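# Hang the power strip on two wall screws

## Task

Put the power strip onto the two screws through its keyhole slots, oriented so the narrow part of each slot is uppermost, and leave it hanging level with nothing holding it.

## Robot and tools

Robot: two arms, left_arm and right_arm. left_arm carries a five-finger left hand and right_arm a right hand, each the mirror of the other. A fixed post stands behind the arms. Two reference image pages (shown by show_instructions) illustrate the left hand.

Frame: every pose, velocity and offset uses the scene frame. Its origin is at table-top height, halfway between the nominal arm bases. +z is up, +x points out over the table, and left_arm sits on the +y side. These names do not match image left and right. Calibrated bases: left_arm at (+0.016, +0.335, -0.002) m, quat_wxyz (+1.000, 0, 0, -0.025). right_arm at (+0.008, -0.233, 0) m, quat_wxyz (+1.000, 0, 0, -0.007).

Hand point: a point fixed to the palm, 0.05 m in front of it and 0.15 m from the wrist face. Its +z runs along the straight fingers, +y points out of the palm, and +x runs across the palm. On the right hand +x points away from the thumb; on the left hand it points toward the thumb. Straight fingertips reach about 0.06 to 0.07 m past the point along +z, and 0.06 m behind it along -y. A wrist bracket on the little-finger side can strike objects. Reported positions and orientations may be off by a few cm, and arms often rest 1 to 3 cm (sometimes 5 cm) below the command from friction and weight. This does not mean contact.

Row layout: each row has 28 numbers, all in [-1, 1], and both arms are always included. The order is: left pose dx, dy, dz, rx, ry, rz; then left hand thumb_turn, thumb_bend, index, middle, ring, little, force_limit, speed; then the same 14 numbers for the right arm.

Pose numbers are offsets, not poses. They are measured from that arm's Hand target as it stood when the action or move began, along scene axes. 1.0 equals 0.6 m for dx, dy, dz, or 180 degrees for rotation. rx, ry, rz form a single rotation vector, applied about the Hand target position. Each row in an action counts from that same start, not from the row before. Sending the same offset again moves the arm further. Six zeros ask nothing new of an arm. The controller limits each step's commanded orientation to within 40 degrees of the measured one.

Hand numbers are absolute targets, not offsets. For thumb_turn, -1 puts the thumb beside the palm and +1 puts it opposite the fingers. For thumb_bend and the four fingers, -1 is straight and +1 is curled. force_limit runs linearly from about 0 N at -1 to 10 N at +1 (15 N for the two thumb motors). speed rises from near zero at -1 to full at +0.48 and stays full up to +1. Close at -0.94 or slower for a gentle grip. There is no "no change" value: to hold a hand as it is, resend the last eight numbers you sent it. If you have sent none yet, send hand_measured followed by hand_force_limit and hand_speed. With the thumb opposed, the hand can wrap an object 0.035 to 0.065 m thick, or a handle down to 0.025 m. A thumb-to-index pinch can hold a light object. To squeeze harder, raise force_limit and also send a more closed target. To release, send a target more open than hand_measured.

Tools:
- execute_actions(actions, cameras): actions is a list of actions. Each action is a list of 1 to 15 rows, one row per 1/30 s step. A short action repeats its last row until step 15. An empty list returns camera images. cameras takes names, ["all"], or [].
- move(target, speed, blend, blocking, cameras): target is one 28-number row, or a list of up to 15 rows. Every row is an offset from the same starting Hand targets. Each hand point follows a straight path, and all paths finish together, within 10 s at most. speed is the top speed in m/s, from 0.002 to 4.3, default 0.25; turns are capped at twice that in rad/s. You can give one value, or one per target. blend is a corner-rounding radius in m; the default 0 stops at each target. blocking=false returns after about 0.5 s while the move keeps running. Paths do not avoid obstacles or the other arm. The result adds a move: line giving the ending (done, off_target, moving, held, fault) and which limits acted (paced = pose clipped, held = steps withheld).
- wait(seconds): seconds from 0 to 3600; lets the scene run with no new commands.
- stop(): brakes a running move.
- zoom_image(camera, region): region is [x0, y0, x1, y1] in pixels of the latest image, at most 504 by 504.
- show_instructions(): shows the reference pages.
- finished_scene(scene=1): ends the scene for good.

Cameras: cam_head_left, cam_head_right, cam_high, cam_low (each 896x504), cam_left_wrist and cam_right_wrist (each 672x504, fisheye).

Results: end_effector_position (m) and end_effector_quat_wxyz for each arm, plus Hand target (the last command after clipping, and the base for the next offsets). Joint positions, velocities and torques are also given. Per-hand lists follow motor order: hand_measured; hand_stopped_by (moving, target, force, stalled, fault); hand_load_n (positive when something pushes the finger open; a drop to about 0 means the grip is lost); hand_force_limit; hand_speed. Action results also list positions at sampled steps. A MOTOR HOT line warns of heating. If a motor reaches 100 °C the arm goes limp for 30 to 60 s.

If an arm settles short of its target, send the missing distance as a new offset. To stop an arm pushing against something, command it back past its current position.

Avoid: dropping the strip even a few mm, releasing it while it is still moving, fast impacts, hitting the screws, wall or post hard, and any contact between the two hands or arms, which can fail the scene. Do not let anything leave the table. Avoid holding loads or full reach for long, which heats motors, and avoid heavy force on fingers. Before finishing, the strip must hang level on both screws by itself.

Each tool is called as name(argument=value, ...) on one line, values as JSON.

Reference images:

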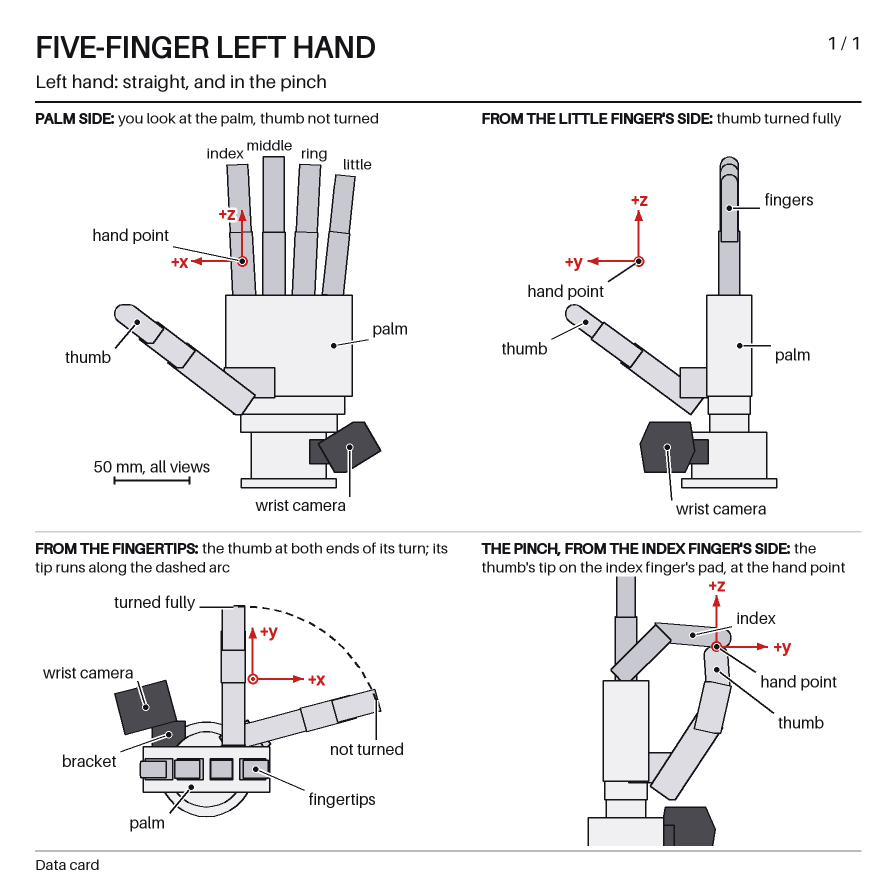

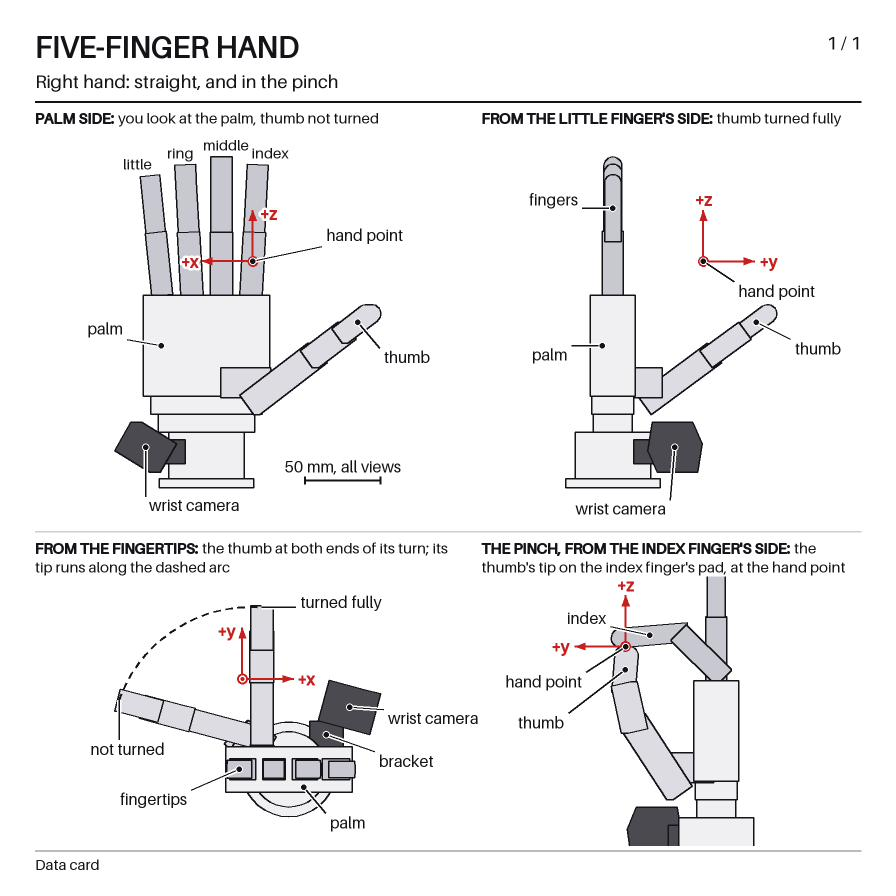

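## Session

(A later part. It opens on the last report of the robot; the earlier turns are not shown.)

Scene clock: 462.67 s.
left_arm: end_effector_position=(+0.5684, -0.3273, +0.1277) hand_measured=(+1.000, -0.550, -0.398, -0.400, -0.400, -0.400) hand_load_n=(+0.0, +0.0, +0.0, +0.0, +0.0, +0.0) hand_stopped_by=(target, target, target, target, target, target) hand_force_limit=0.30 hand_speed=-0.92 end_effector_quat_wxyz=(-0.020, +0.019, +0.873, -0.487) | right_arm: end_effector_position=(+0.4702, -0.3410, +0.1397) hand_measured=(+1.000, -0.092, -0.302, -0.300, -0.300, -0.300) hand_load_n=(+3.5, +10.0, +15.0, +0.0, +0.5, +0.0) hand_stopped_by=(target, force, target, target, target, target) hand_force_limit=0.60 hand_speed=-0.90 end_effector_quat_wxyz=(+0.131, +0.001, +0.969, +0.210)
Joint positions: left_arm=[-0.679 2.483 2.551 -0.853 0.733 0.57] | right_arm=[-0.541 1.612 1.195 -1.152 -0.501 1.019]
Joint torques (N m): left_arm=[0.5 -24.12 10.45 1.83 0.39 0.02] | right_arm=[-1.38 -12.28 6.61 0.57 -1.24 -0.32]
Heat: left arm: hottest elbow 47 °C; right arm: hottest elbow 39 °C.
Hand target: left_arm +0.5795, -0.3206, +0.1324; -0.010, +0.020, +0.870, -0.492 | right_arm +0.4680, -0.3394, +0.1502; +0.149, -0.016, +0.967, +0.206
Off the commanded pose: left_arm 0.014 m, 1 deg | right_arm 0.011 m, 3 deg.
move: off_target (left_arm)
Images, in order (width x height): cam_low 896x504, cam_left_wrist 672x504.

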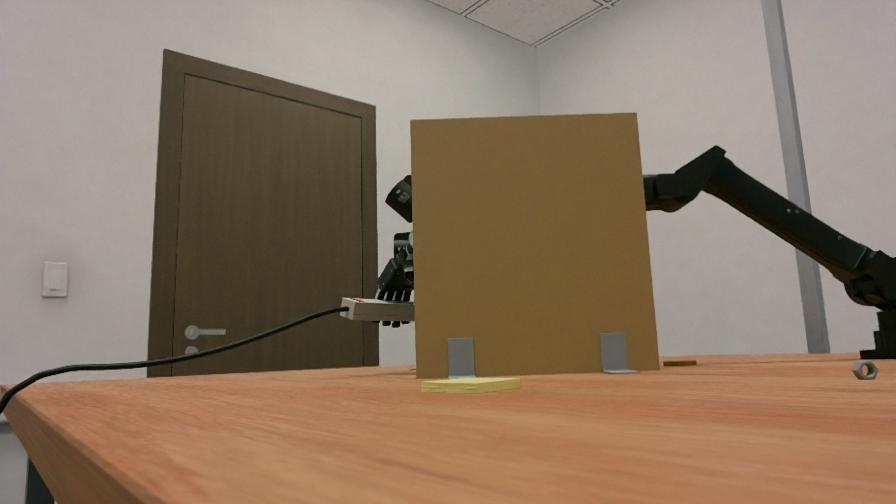

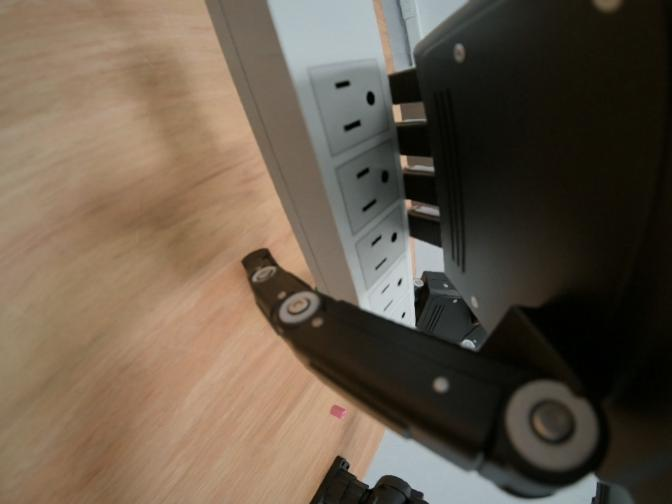

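move(target=[[0,0,0.09,0,0,0,1,-0.55,-0.4,-0.4,-0.4,-0.4,0.3,-0.92, 0,0,0,0,0,0,1,0.53,-0.3,-0.3,-0.3,-0.3,0.6,-0.9],[0,0.0,0.023,0,0,0,1,-0.55,-0.4,-0.4,-0.4,-0.4,0.3,-0.92, 0,0,0,0,0,0,1,0.53,-0.3,-0.3,-0.3,-0.3,0.6,-0.9]], speed=0.05, cameras=["cam_left_wrist","cam_low"])

zoom_image(camera="cam_low", region=[320, 240, 440, 360])

Scene clock: 467.13 s.
left_arm: end_effector_position=(+0.5685, -0.3274, +0.1457) hand_measured=(+1.000, -0.550, -0.398, -0.400, -0.400, -0.400) hand_load_n=(+0.0, +0.0, +0.0, +0.0, +0.0, +0.0) hand_stopped_by=(target, target, target, target, target, target) hand_force_limit=0.30 hand_speed=-0.92 end_effector_quat_wxyz=(-0.018, +0.021, +0.872, -0.489) | right_arm: end_effector_position=(+0.4702, -0.3410, +0.1397) hand_measured=(+1.000, -0.092, -0.302, -0.300, -0.300, -0.300) hand_load_n=(+3.5, +10.0, +15.0, +0.0, +0.0, +0.0) hand_stopped_by=(target, force, target, target, target, target) hand_force_limit=0.60 hand_speed=-0.90 end_effector_quat_wxyz=(+0.131, +0.001, +0.969, +0.210)
Joint positions: left_arm=[-0.679 2.487 2.605 -0.897 0.734 0.572] | right_arm=[-0.541 1.612 1.195 -1.152 -0.501 1.019]
Joint torques (N m): left_arm=[0.67 -23.94 10.17 1.74 0.36 -0.01] | right_arm=[-1.49 -12.22 6.67 0.55 -1.24 -0.33]
Heat: left arm: hottest elbow 48 °C; right arm: hottest elbow 39 °C.
Hand target: left_arm +0.5793, -0.3206, +0.1462; -0.010, +0.020, +0.870, -0.492 | right_arm +0.4680, -0.3394, +0.1502; +0.149, -0.016, +0.967, +0.206
Off the commanded pose: left_arm 0.013 m, 1 deg | right_arm 0.011 m, 3 deg.
move: off_target (left_arm)
Images, in order (width x height): cam_low 896x504, cam_left_wrist 672x504.

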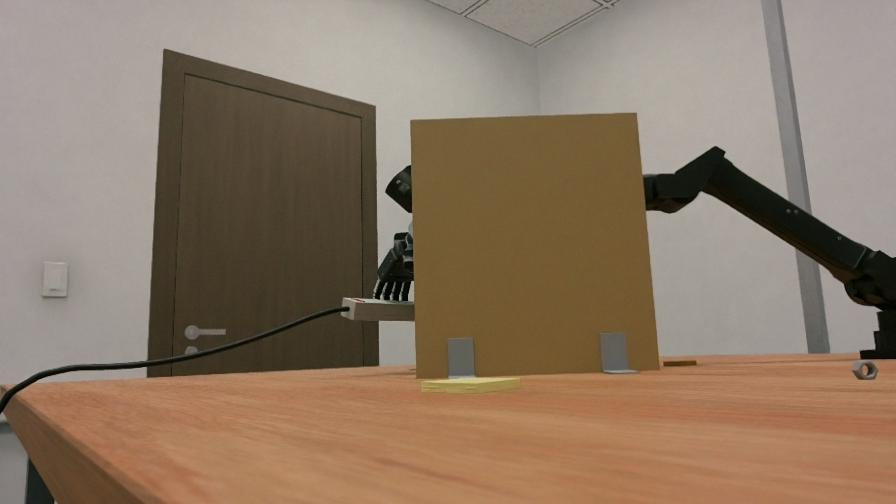

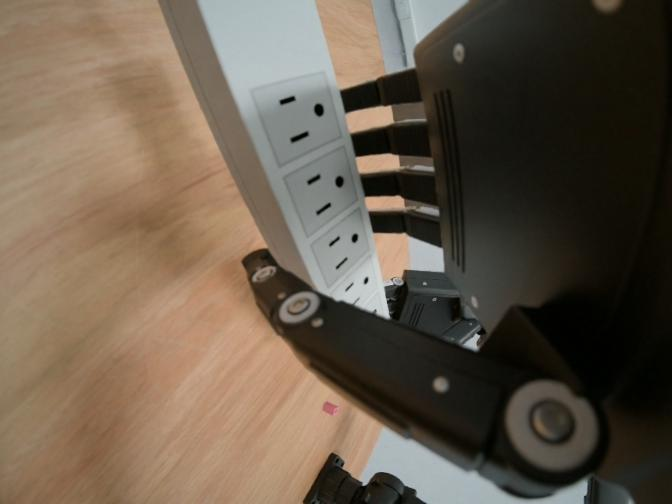

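Scaled by 4.200 from the camera's image (finer frame: 1280x720).

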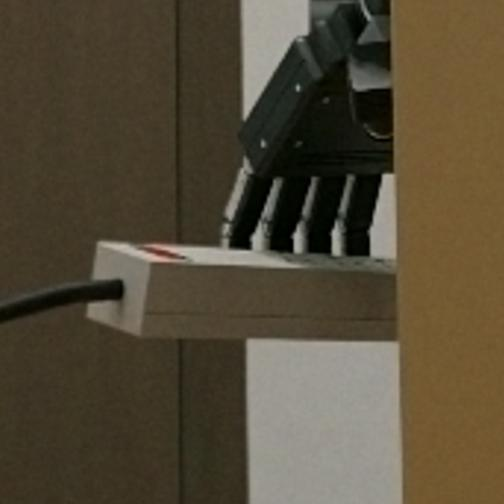

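move(target=[[0,0,0,0,0,0,1,0.5,-0.4,-0.4,-0.4,-0.4,0.0,-0.88, 0,0,0,0,0,0,1,0.53,-0.3,-0.3,-0.3,-0.3,0.6,-0.9]], speed=0.05, cameras=["cam_left_wrist","cam_low","cam_head_left"])

zoom_image(camera="cam_low", region=[320, 240, 440, 360])

Scene clock: 470.03 s.
left_arm: end_effector_position=(+0.5700, -0.3262, +0.1457) hand_measured=(+1.000, -0.148, -0.398, -0.400, -0.400, -0.400) hand_load_n=(+0.0, +7.5, +5.0, +1.5, +1.5, +0.0) hand_stopped_by=(target, force, target, target, target, target) hand_force_limit=0.00 hand_speed=-0.88 end_effector_quat_wxyz=(-0.018, +0.020, +0.872, -0.489) | right_arm: end_effector_position=(+0.4703, -0.3408, +0.1405) hand_measured=(+1.000, -0.092, -0.302, -0.300, -0.300, -0.300) hand_load_n=(+2.5, +10.5, +12.0, +0.0, +0.0, +0.0) hand_stopped_by=(target, force, target, target, target, target) hand_force_limit=0.60 hand_speed=-0.90 end_effector_quat_wxyz=(+0.132, +0.001, +0.969, +0.210)
Joint positions: left_arm=[-0.677 2.487 2.605 -0.897 0.734 0.572] | right_arm=[-0.541 1.61 1.195 -1.152 -0.502 1.019]
Joint torques (N m): left_arm=[0.67 -24.12 10.39 1.81 0.38 -0.01] | right_arm=[-1.44 -12.1 6.67 0.61 -1.19 -0.33]
Heat: left arm: hottest elbow 48 °C; right arm: hottest elbow 39 °C.
Hand target: left_arm +0.5794, -0.3206, +0.1462; -0.010, +0.020, +0.870, -0.492 | right_arm +0.4680, -0.3394, +0.1502; +0.149, -0.016, +0.967, +0.206
Off the commanded pose: left_arm 0.011 m, 1 deg | right_arm 0.010 m, 3 deg.
move: done
Images, in order (width x height): cam_head_left 896x504, cam_low 896x504, cam_left_wrist 672x504.

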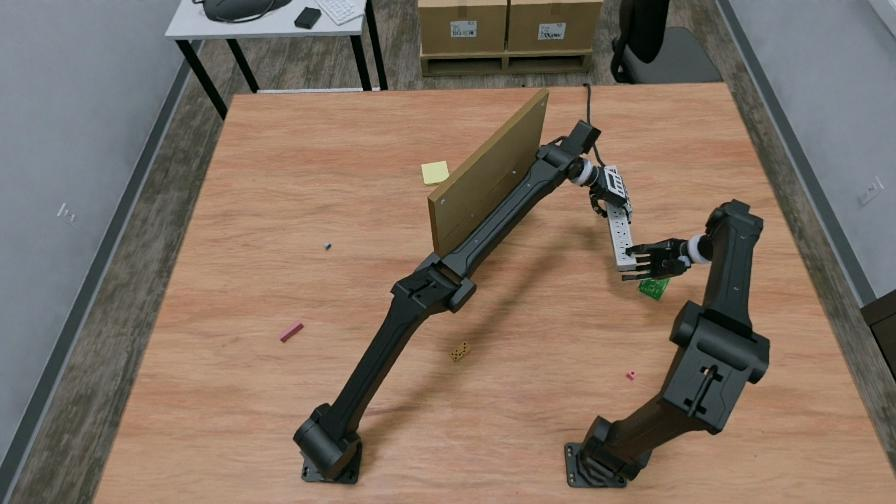

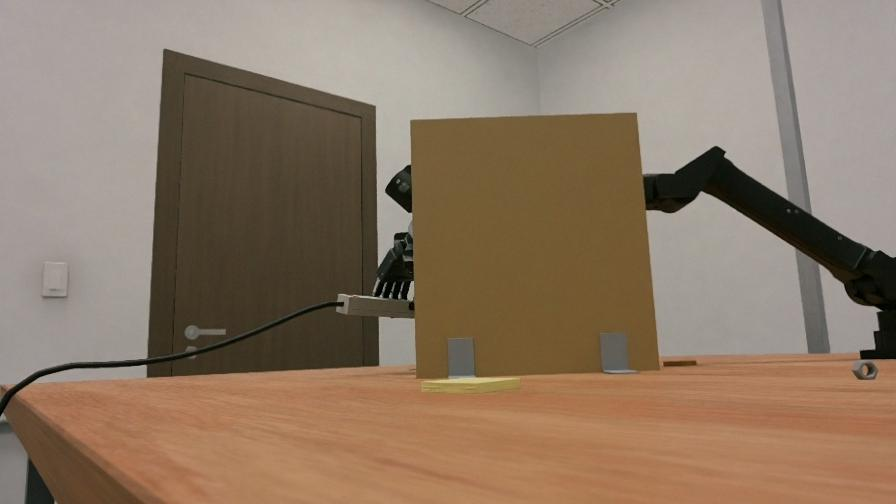

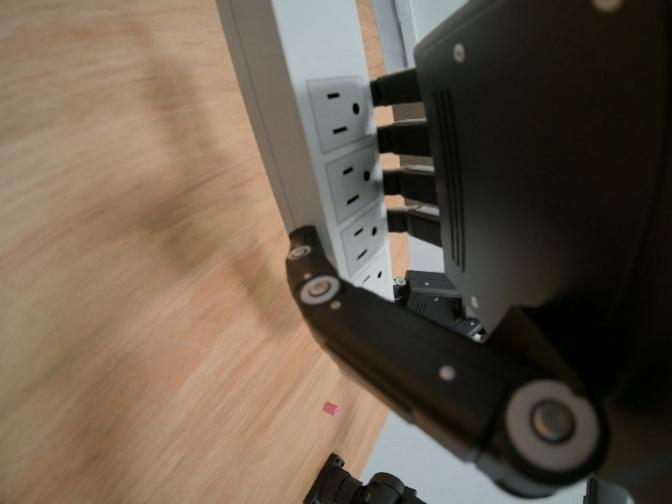

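Scaled by 4.200 from the camera's image (finer frame: 1280x720).

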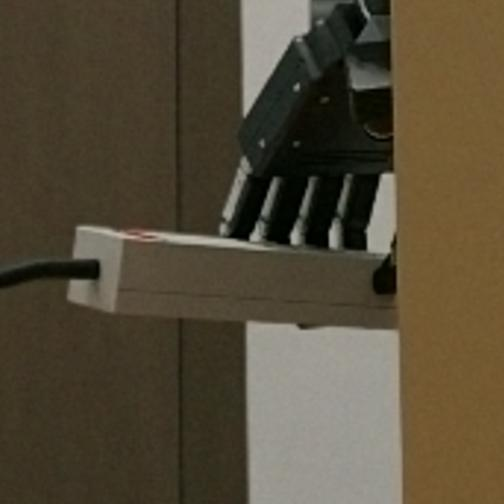

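move(target=[[0,0,0,0,0,0,1,0.52,-0.4,-0.4,-0.4,-0.4,0.7,-0.88, 0,0,0,0,0,0,1,0.53,-0.3,-0.3,-0.3,-0.3,0.6,-0.9],[0,0,0,0,0,0,1,0.52,-0.4,-0.4,-0.4,-0.4,0.7,-0.88, 0,0,0,0,0,0,1,-0.3,-0.3,-0.3,-0.3,-0.3,0.6,-0.93]], speed=0.05, cameras=["cam_left_wrist","cam_low","cam_right_wrist"])

zoom_image(camera="cam_low", region=[320, 240, 440, 360])

Scene clock: 473.40 s.
left_arm: end_effector_position=(+0.5705, -0.3249, +0.1437) hand_measured=(+1.000, -0.128, -0.398, -0.400, -0.400, -0.400) hand_load_n=(+0.0, +13.0, +6.5, +0.5, +2.0, +0.0) hand_stopped_by=(target, force, target, target, target, target) hand_force_limit=0.70 hand_speed=-0.88 end_effector_quat_wxyz=(-0.019, +0.020, +0.873, -0.488) | right_arm: end_effector_position=(+0.4696, -0.3396, +0.1440) hand_measured=(+1.000, -0.300, -0.300, -0.300, -0.300, -0.300) hand_load_n=(+0.5, +0.5, +2.0, +0.0, +0.0, +0.0) hand_stopped_by=(target, target, target, target, target, target) hand_force_limit=0.60 hand_speed=-0.93 end_effector_quat_wxyz=(+0.138, -0.008, +0.968, +0.210)
Joint positions: left_arm=[-0.675 2.487 2.601 -0.897 0.735 0.573] | right_arm=[-0.541 1.604 1.195 -1.152 -0.507 1.002]
Joint torques (N m): left_arm=[0.38 -23.59 10.67 1.76 0.35 -0.02] | right_arm=[-1.55 -11.69 6.72 0.57 -0.95 -0.18]
Heat: left arm: hottest elbow 48 °C; right arm: hottest elbow 39 °C.
Hand target: left_arm +0.5794, -0.3206, +0.1461; -0.010, +0.020, +0.870, -0.492 | right_arm +0.4680, -0.3394, +0.1502; +0.149, -0.016, +0.967, +0.206
Off the commanded pose: left_arm 0.010 m, 1 deg | right_arm 0.006 m, 2 deg.
move: done; target 2's new numbers were sent with right_arm's hand 0.010 m and 3 deg from that target
Images, in order (width x height): cam_low 896x504, cam_left_wrist 672x504, cam_right_wrist 672x504.

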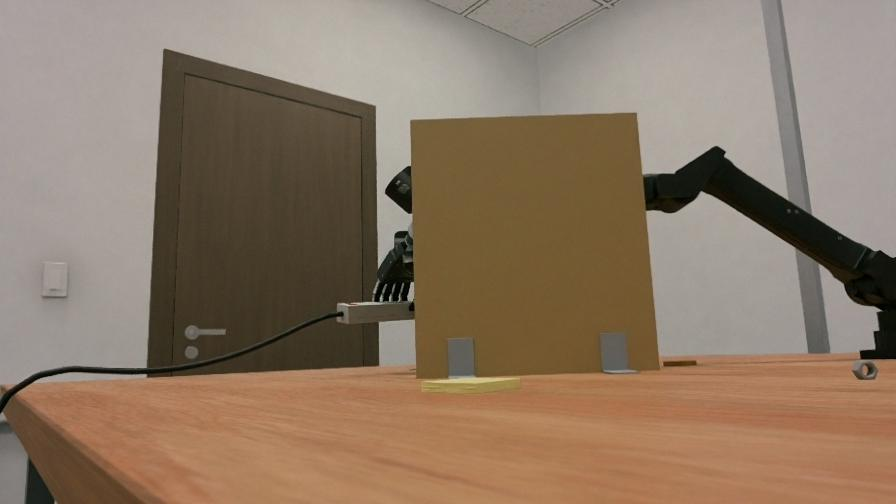

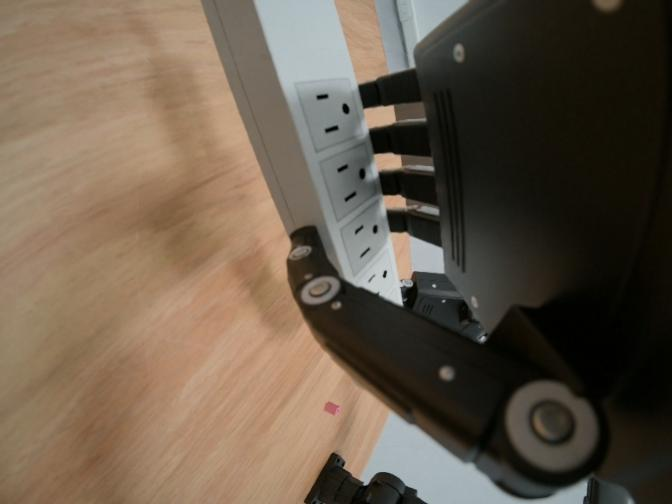

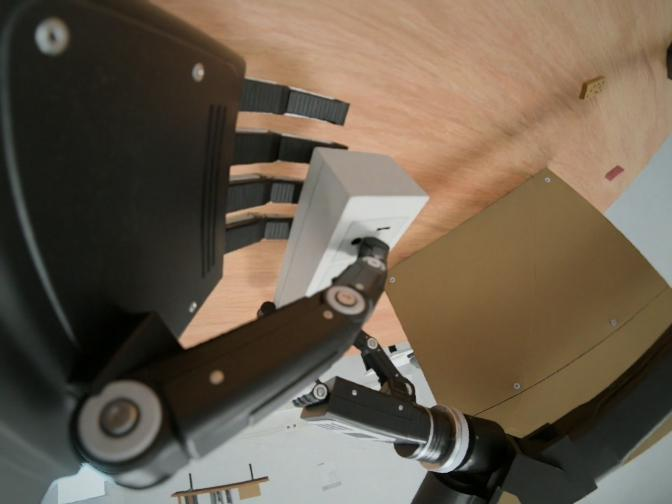

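Scaled by 4.200 from the camera's image (finer frame: 1280x720).

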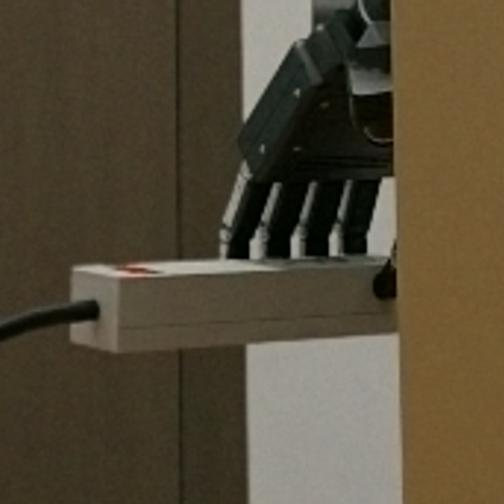

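move(target=[[0,0,0,0,0,0,1,0.52,-0.4,-0.4,-0.4,-0.4,0.7,-0.88, 0,0,0,0,0,0,1,-1,-0.3,-0.3,-0.3,-0.3,0.6,-0.8],[0,0,0,0,0,0,1,0.52,-0.4,-0.4,-0.4,-0.4,0.7,-0.88, 0,-0.02,-0.03,0,0,0,1,-1,-0.3,-0.3,-0.3,-0.3,0.6,-0.8],[0,0,0,0,0,0,1,0.52,-0.4,-0.4,-0.4,-0.4,0.7,-0.88, 0,-0.25,-0.02,0,0,0,1,-1,-0.3,-0.3,-0.3,-0.3,0.6,-0.8]], speed=0.06, cameras=["cam_left_wrist","cam_low","cam_right_wrist","cam_head_left"])

zoom_image(camera="cam_low", region=[320, 240, 440, 360])

Scene clock: 480.60 s.
left_arm: end_effector_position=(+0.5700, -0.3241, +0.1405) hand_measured=(+1.000, -0.128, -0.398, -0.400, -0.400, -0.400) hand_load_n=(+0.5, +13.5, +5.5, +0.5, +2.0, +0.0) hand_stopped_by=(target, force, target, target, target, target) hand_force_limit=0.70 hand_speed=-0.88 end_effector_quat_wxyz=(-0.020, +0.018, +0.874, -0.486) | right_arm: end_effector_position=(+0.4600, -0.4769, +0.1350) hand_measured=(+1.000, -1.000, -0.300, -0.300, -0.300, -0.300) hand_load_n=(+0.0, +0.0, +0.5, +0.0, +0.0, +0.0) hand_stopped_by=(target, target, target, target, target, target) hand_force_limit=0.60 hand_speed=-0.80 end_effector_quat_wxyz=(+0.143, -0.009, +0.966, +0.213)
Joint positions: left_arm=[-0.675 2.487 2.595 -0.897 0.733 0.573] | right_arm=[-0.776 1.827 1.463 -1.324 -0.507 0.732]
Joint torques (N m): left_arm=[0.26 -24.18 11.11 1.81 0.4 -0.01] | right_arm=[-1.49 -11.46 10.47 -0.43 -0.56 -0.17]
Heat: left arm: hottest elbow 47 °C; right arm: hottest elbow 39 °C.
Hand target: left_arm +0.5794, -0.3206, +0.1462; -0.010, +0.020, +0.870, -0.492 | right_arm +0.4680, -0.4894, +0.1383; +0.149, -0.016, +0.967, +0.206
Off the commanded pose: left_arm 0.011 m, 1 deg | right_arm 0.015 m, 1 deg.
move: off_target (right_arm)
Images, in order (width x height): cam_head_left 896x504, cam_low 896x504, cam_left_wrist 672x504, cam_right_wrist 672x504.

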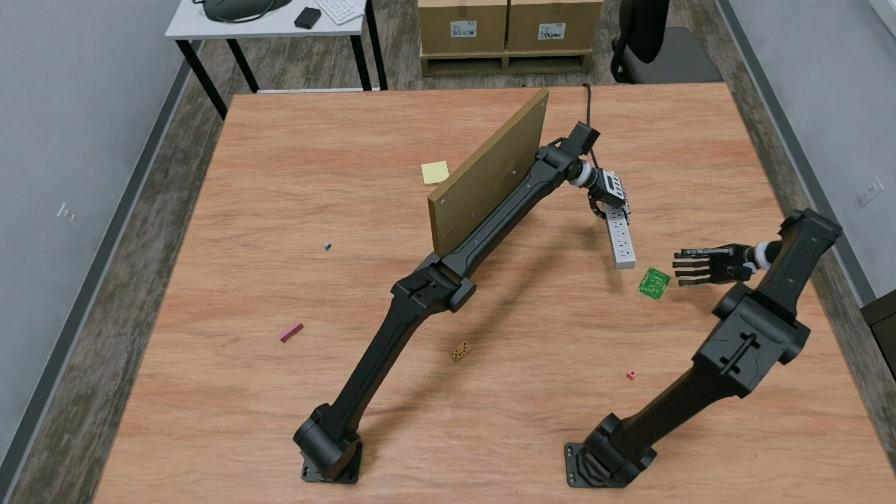

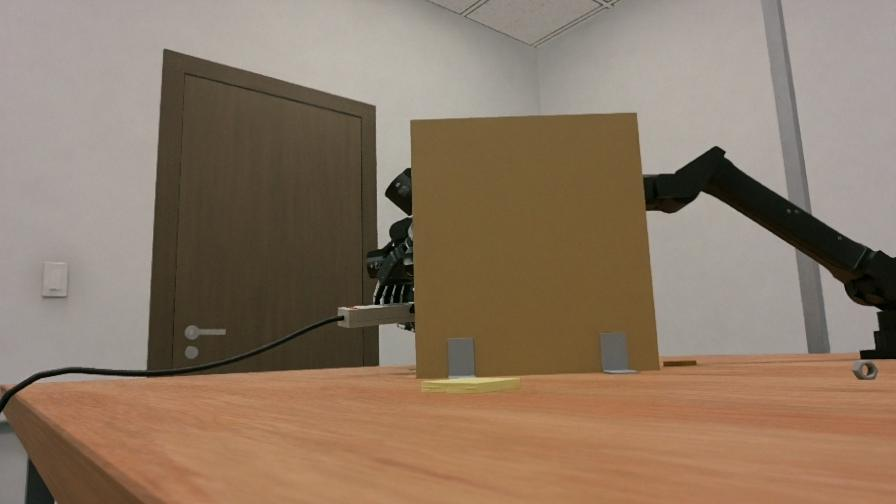

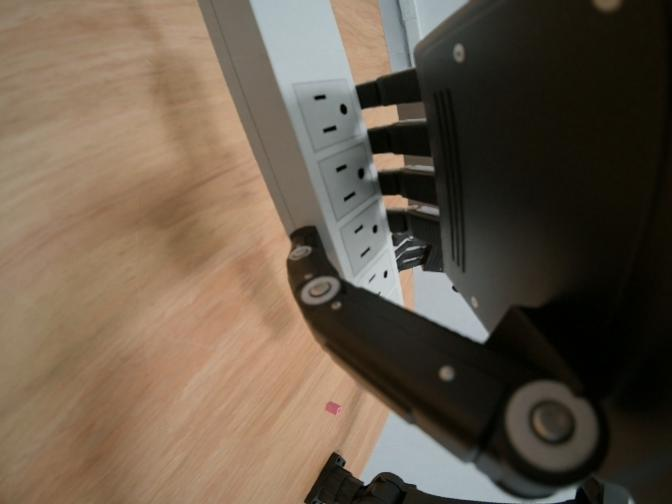

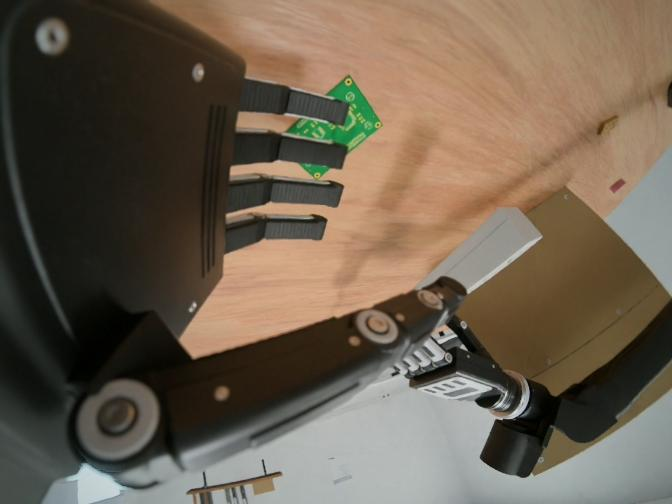

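Scaled by 4.200 from the camera's image (finer frame: 1280x720).

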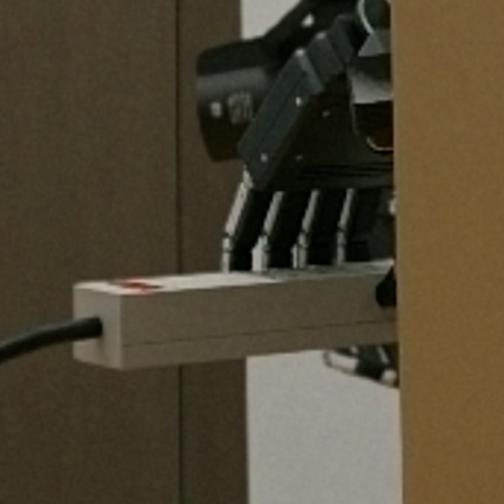

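execute_actions(actions=[])

Scene clock: 482.83 s.
left_arm: end_effector_position=(+0.5700, -0.3241, +0.1405) hand_measured=(+1.000, -0.128, -0.398, -0.400, -0.400, -0.400) hand_load_n=(+0.5, +13.5, +5.5, +1.0, +2.5, +0.0) hand_stopped_by=(target, force, target, target, target, target) hand_force_limit=0.70 hand_speed=-0.88 end_effector_quat_wxyz=(-0.020, +0.018, +0.874, -0.486) | right_arm: end_effector_position=(+0.4600, -0.4769, +0.1350) hand_measured=(+1.000, -1.000, -0.300, -0.300, -0.300, -0.300) hand_load_n=(+0.0, +0.0, +0.0, +0.0, +0.0, +0.0) hand_stopped_by=(target, target, target, target, target, target) hand_force_limit=0.60 hand_speed=-0.80 end_effector_quat_wxyz=(+0.143, -0.009, +0.966, +0.213)
Joint positions: left_arm=[-0.675 2.487 2.595 -0.897 0.733 0.573] | right_arm=[-0.776 1.827 1.463 -1.324 -0.507 0.732]
Joint velocities: within noise
Joint torques (N m): left_arm=[0.62 -24.12 11.02 1.83 0.41 0] | right_arm=[-1.73 -11.69 10.47 -0.46 -0.56 -0.18]
Heat: left arm: hottest elbow 47 °C; right arm: hottest elbow 39 °C.
Hand target: left_arm +0.5794, -0.3206, +0.1462; -0.010, +0.020, +0.870, -0.492 | right_arm +0.4680, -0.4894, +0.1383; +0.149, -0.016, +0.967, +0.206
Off the commanded pose: left_arm 0.011 m, 1 deg | right_arm 0.015 m, 1 deg.

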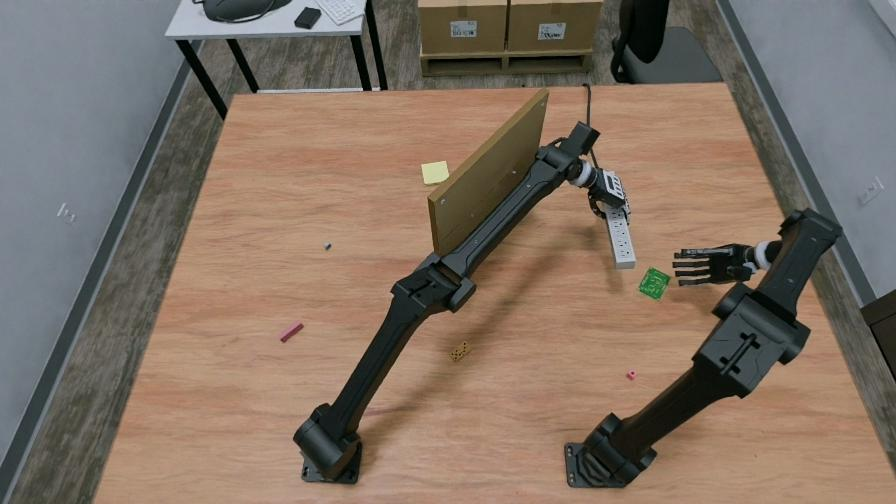

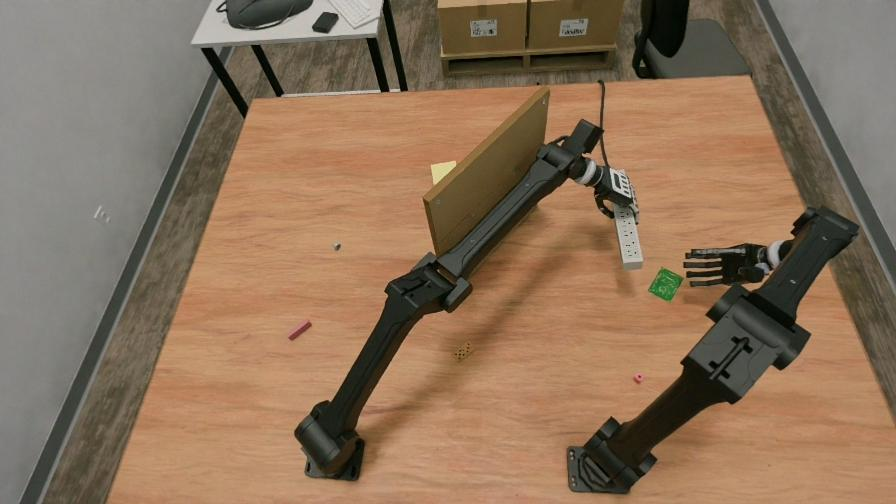

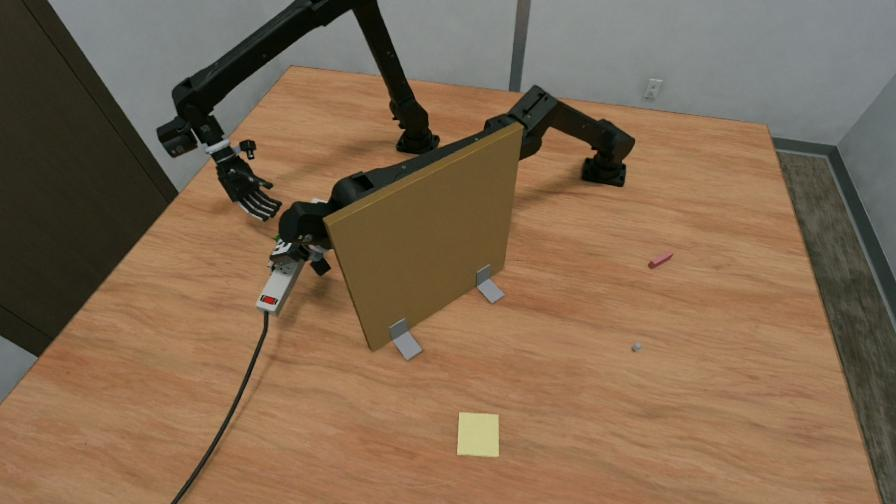

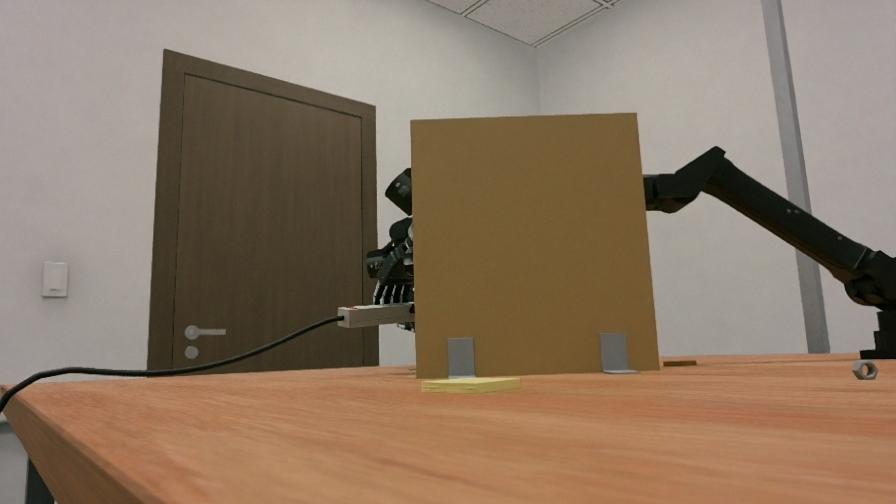

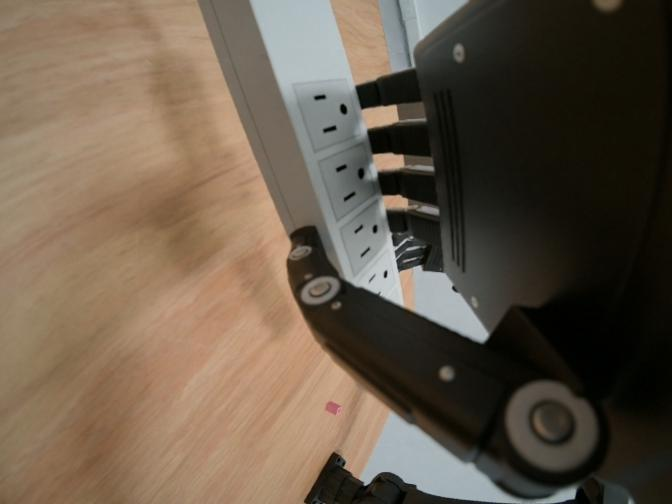

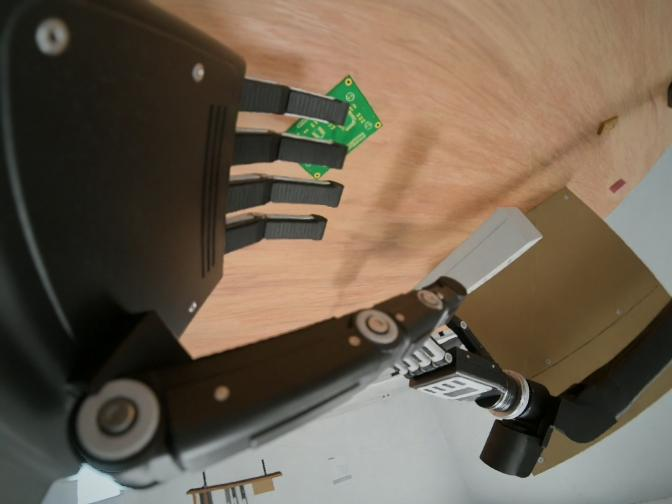

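move(target=[[-0.099,0,0.19,0,0,0,1,0.52,-0.4,-0.4,-0.4,-0.4,0.7,-0.88,0,0,0,0,0,0,1,-1,-0.3,-0.3,-0.3,-0.3,0.6,-0.8],[-0.199,0.084,0.29,0.2615,-0.1053,-0.0787,1,0.52,-0.4,-0.4,-0.4,-0.4,0.7,-0.88,0,0,0,0,0,0,1,-1,-0.3,-0.3,-0.3,-0.3,0.6,-0.8]], speed=0.12, blend=0.02, cameras=["cam_head_left","cam_low","cam_left_wrist","cam_right_wrist"])

Scene clock: 493.30 s.
left_arm: end_effector_position=(+0.4761, -0.2589, +0.2626) hand_measured=(+1.000, -0.128, -0.398, -0.400, -0.400, -0.400) hand_load_n=(+0.0, +13.0, +5.0, +3.0, +7.0, +0.0) hand_stopped_by=(target, force, target, target, target, target) hand_force_limit=0.70 hand_speed=-0.88 end_effector_quat_wxyz=(+0.166, +0.195, +0.950, -0.178) | right_arm: end_effector_position=(+0.4600, -0.4769, +0.1350) hand_measured=(+1.000, -1.000, -0.300, -0.300, -0.300, -0.300) hand_load_n=(+0.0, +0.0, +0.0, +0.0, +0.0, +0.0) hand_stopped_by=(target, target, target, target, target, target) hand_force_limit=0.60 hand_speed=-0.80 end_effector_quat_wxyz=(+0.143, -0.009, +0.966, +0.213)
Joint positions: left_arm=[-0.898 2.366 2.864 -1.577 0.035 1.018] | right_arm=[-0.776 1.827 1.463 -1.324 -0.507 0.732]
Joint torques (N m): left_arm=[-2.14 -24.35 15.31 0.61 -0.18 0.04] | right_arm=[-1.61 -11.69 10.5 -0.44 -0.56 -0.19]
Heat: left arm: hottest elbow 48 °C; right arm: hottest elbow 39 °C.
Hand target: left_arm +0.4600, -0.2702, +0.3201; +0.063, +0.196, +0.974, -0.091 | right_arm +0.4680, -0.4894, +0.1383; +0.149, -0.016, +0.967, +0.206
Off the commanded pose: left_arm 0.061 m, 16 deg | right_arm 0.015 m, 1 deg.
elbow stopped short (left arm): the move would have taken joint 3 (elbow) straighter than the controller allows.
move: off_target (left_arm)

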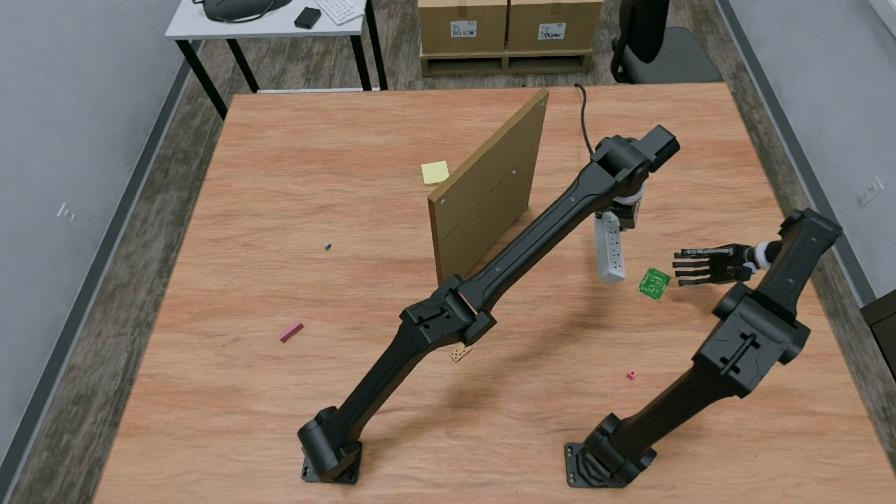

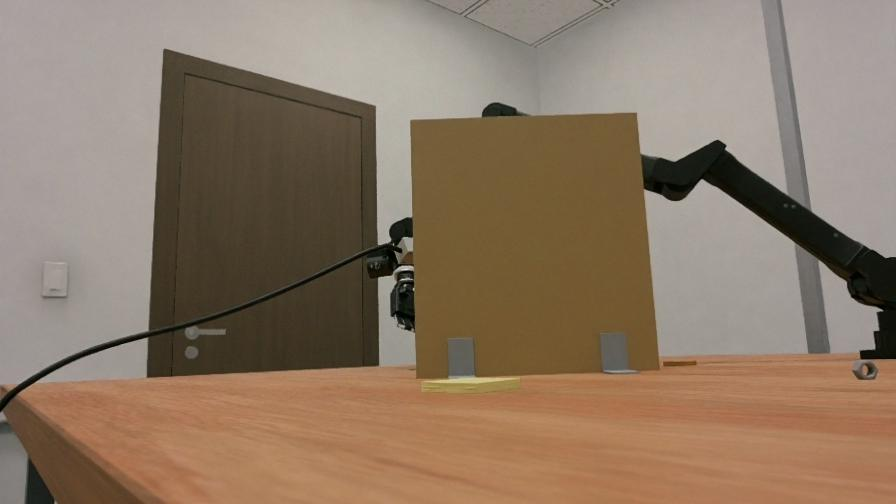

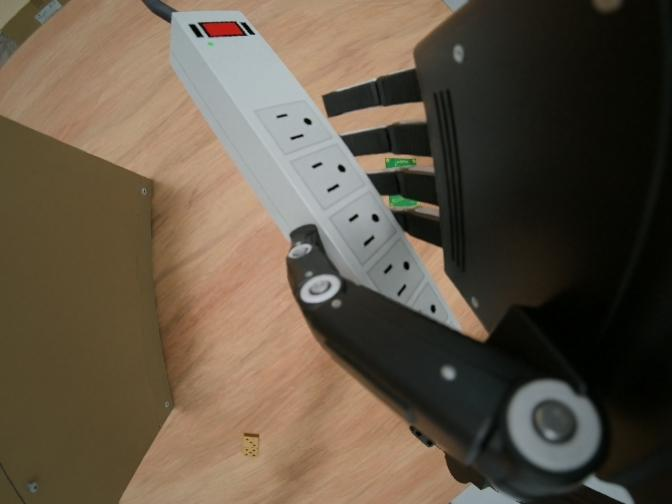

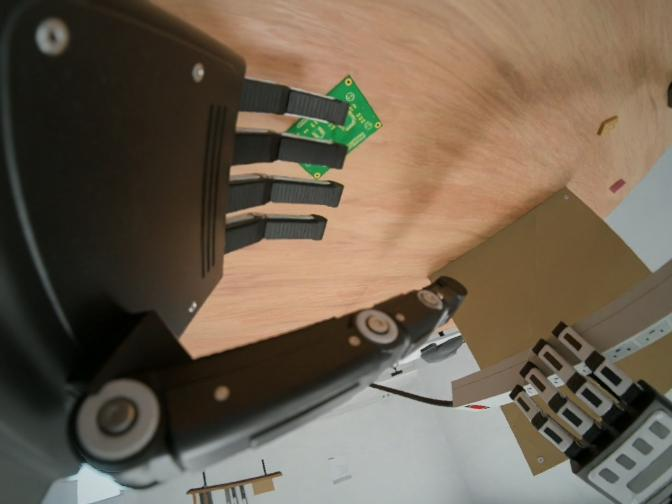

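move(target=[[-0.017,0.083,-0.1,0.13,-0.0525,-0.0393,1,0.52,-0.4,-0.4,-0.4,-0.4,0.7,-0.88,0,0,0,0,0,0,1,-1,-0.3,-0.3,-0.3,-0.3,0.6,-0.8],[-0.05,0.167,-0.12,0.2605,-0.105,-0.0787,1,0.52,-0.4,-0.4,-0.4,-0.4,0.7,-0.88,0,0,0,0,0,0,1,-1,-0.3,-0.3,-0.3,-0.3,0.6,-0.8]], speed=0.12, blend=0.02, cameras=["cam_head_left","cam_low","cam_left_wrist","cam_right_wrist"])

Scene clock: 500.20 s.
left_arm: end_effector_position=(+0.4454, -0.1631, +0.2213) hand_measured=(+1.000, -0.128, -0.398, -0.400, -0.400, -0.400) hand_load_n=(-2.0, +13.0, +4.0, +4.0, +10.0, +0.0) hand_stopped_by=(target, force, target, target, target, target) hand_force_limit=0.70 hand_speed=-0.88 end_effector_quat_wxyz=(+0.204, +0.380, +0.860, +0.273) | right_arm: end_effector_position=(+0.4600, -0.4769, +0.1350) hand_measured=(+1.000, -1.000, -0.300, -0.300, -0.300, -0.300) hand_load_n=(+0.0, +0.0, +0.0, +0.0, +0.0, +0.0) hand_stopped_by=(target, target, target, target, target, target) hand_force_limit=0.60 hand_speed=-0.80 end_effector_quat_wxyz=(+0.143, -0.009, +0.966, +0.213)
Joint positions: left_arm=[-1.056 2.248 2.327 -1.69 -0.694 1.281] | right_arm=[-0.776 1.827 1.463 -1.324 -0.507 0.732]
Joint torques (N m): left_arm=[-2.49 -23.82 9.76 -0.25 -1.21 -0.15] | right_arm=[-1.55 -11.63 10.44 -0.46 -0.55 -0.19]
Heat: left arm: hottest elbow 48 °C; right arm: hottest elbow 40 °C.
Hand target: left_arm +0.4300, -0.1700, +0.2483; +0.124, +0.332, +0.876, +0.327 | right_arm +0.4680, -0.4894, +0.1383; +0.149, -0.016, +0.967, +0.206
Off the commanded pose: left_arm 0.032 m, 13 deg | right_arm 0.015 m, 1 deg.
elbow stopped short (left arm): the move would have taken joint 3 (elbow) straighter than the controller allows.
joint sent to its limit (left arm) — joint 4 (wrist pitch), lower limit. The joint targets are off in orientation, not in position.
move: off_target (left_arm)

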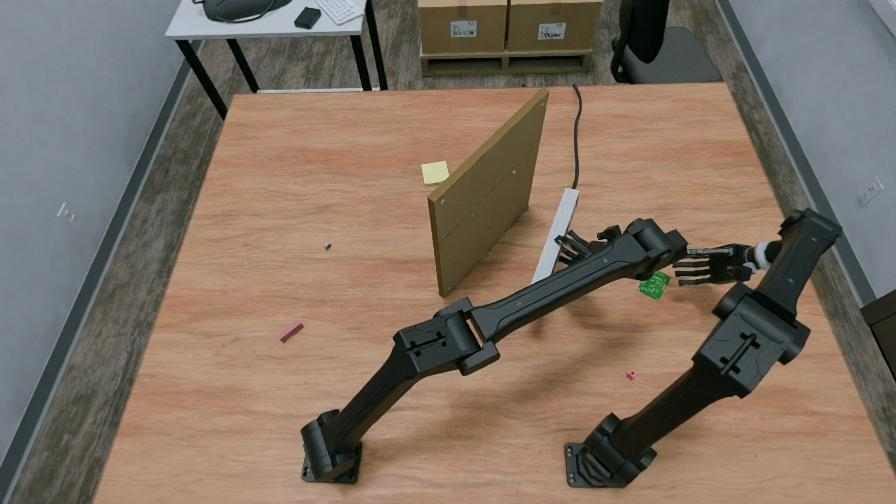

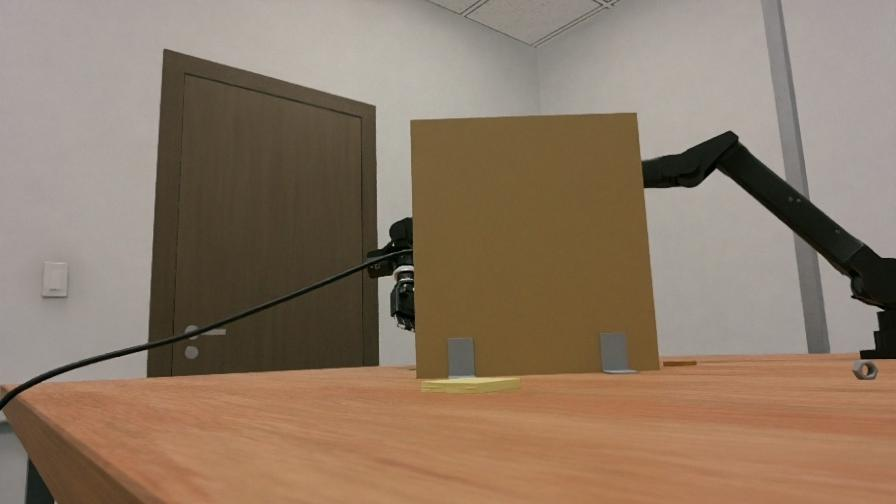

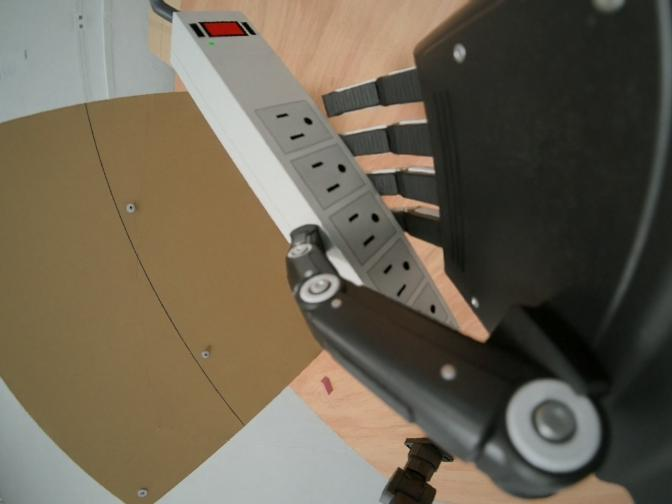

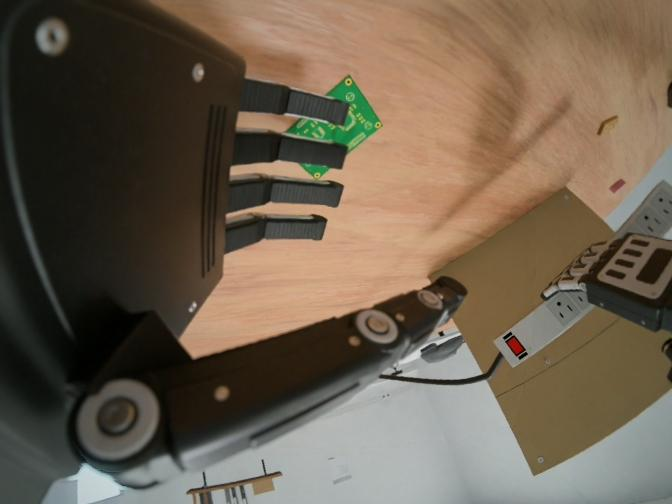

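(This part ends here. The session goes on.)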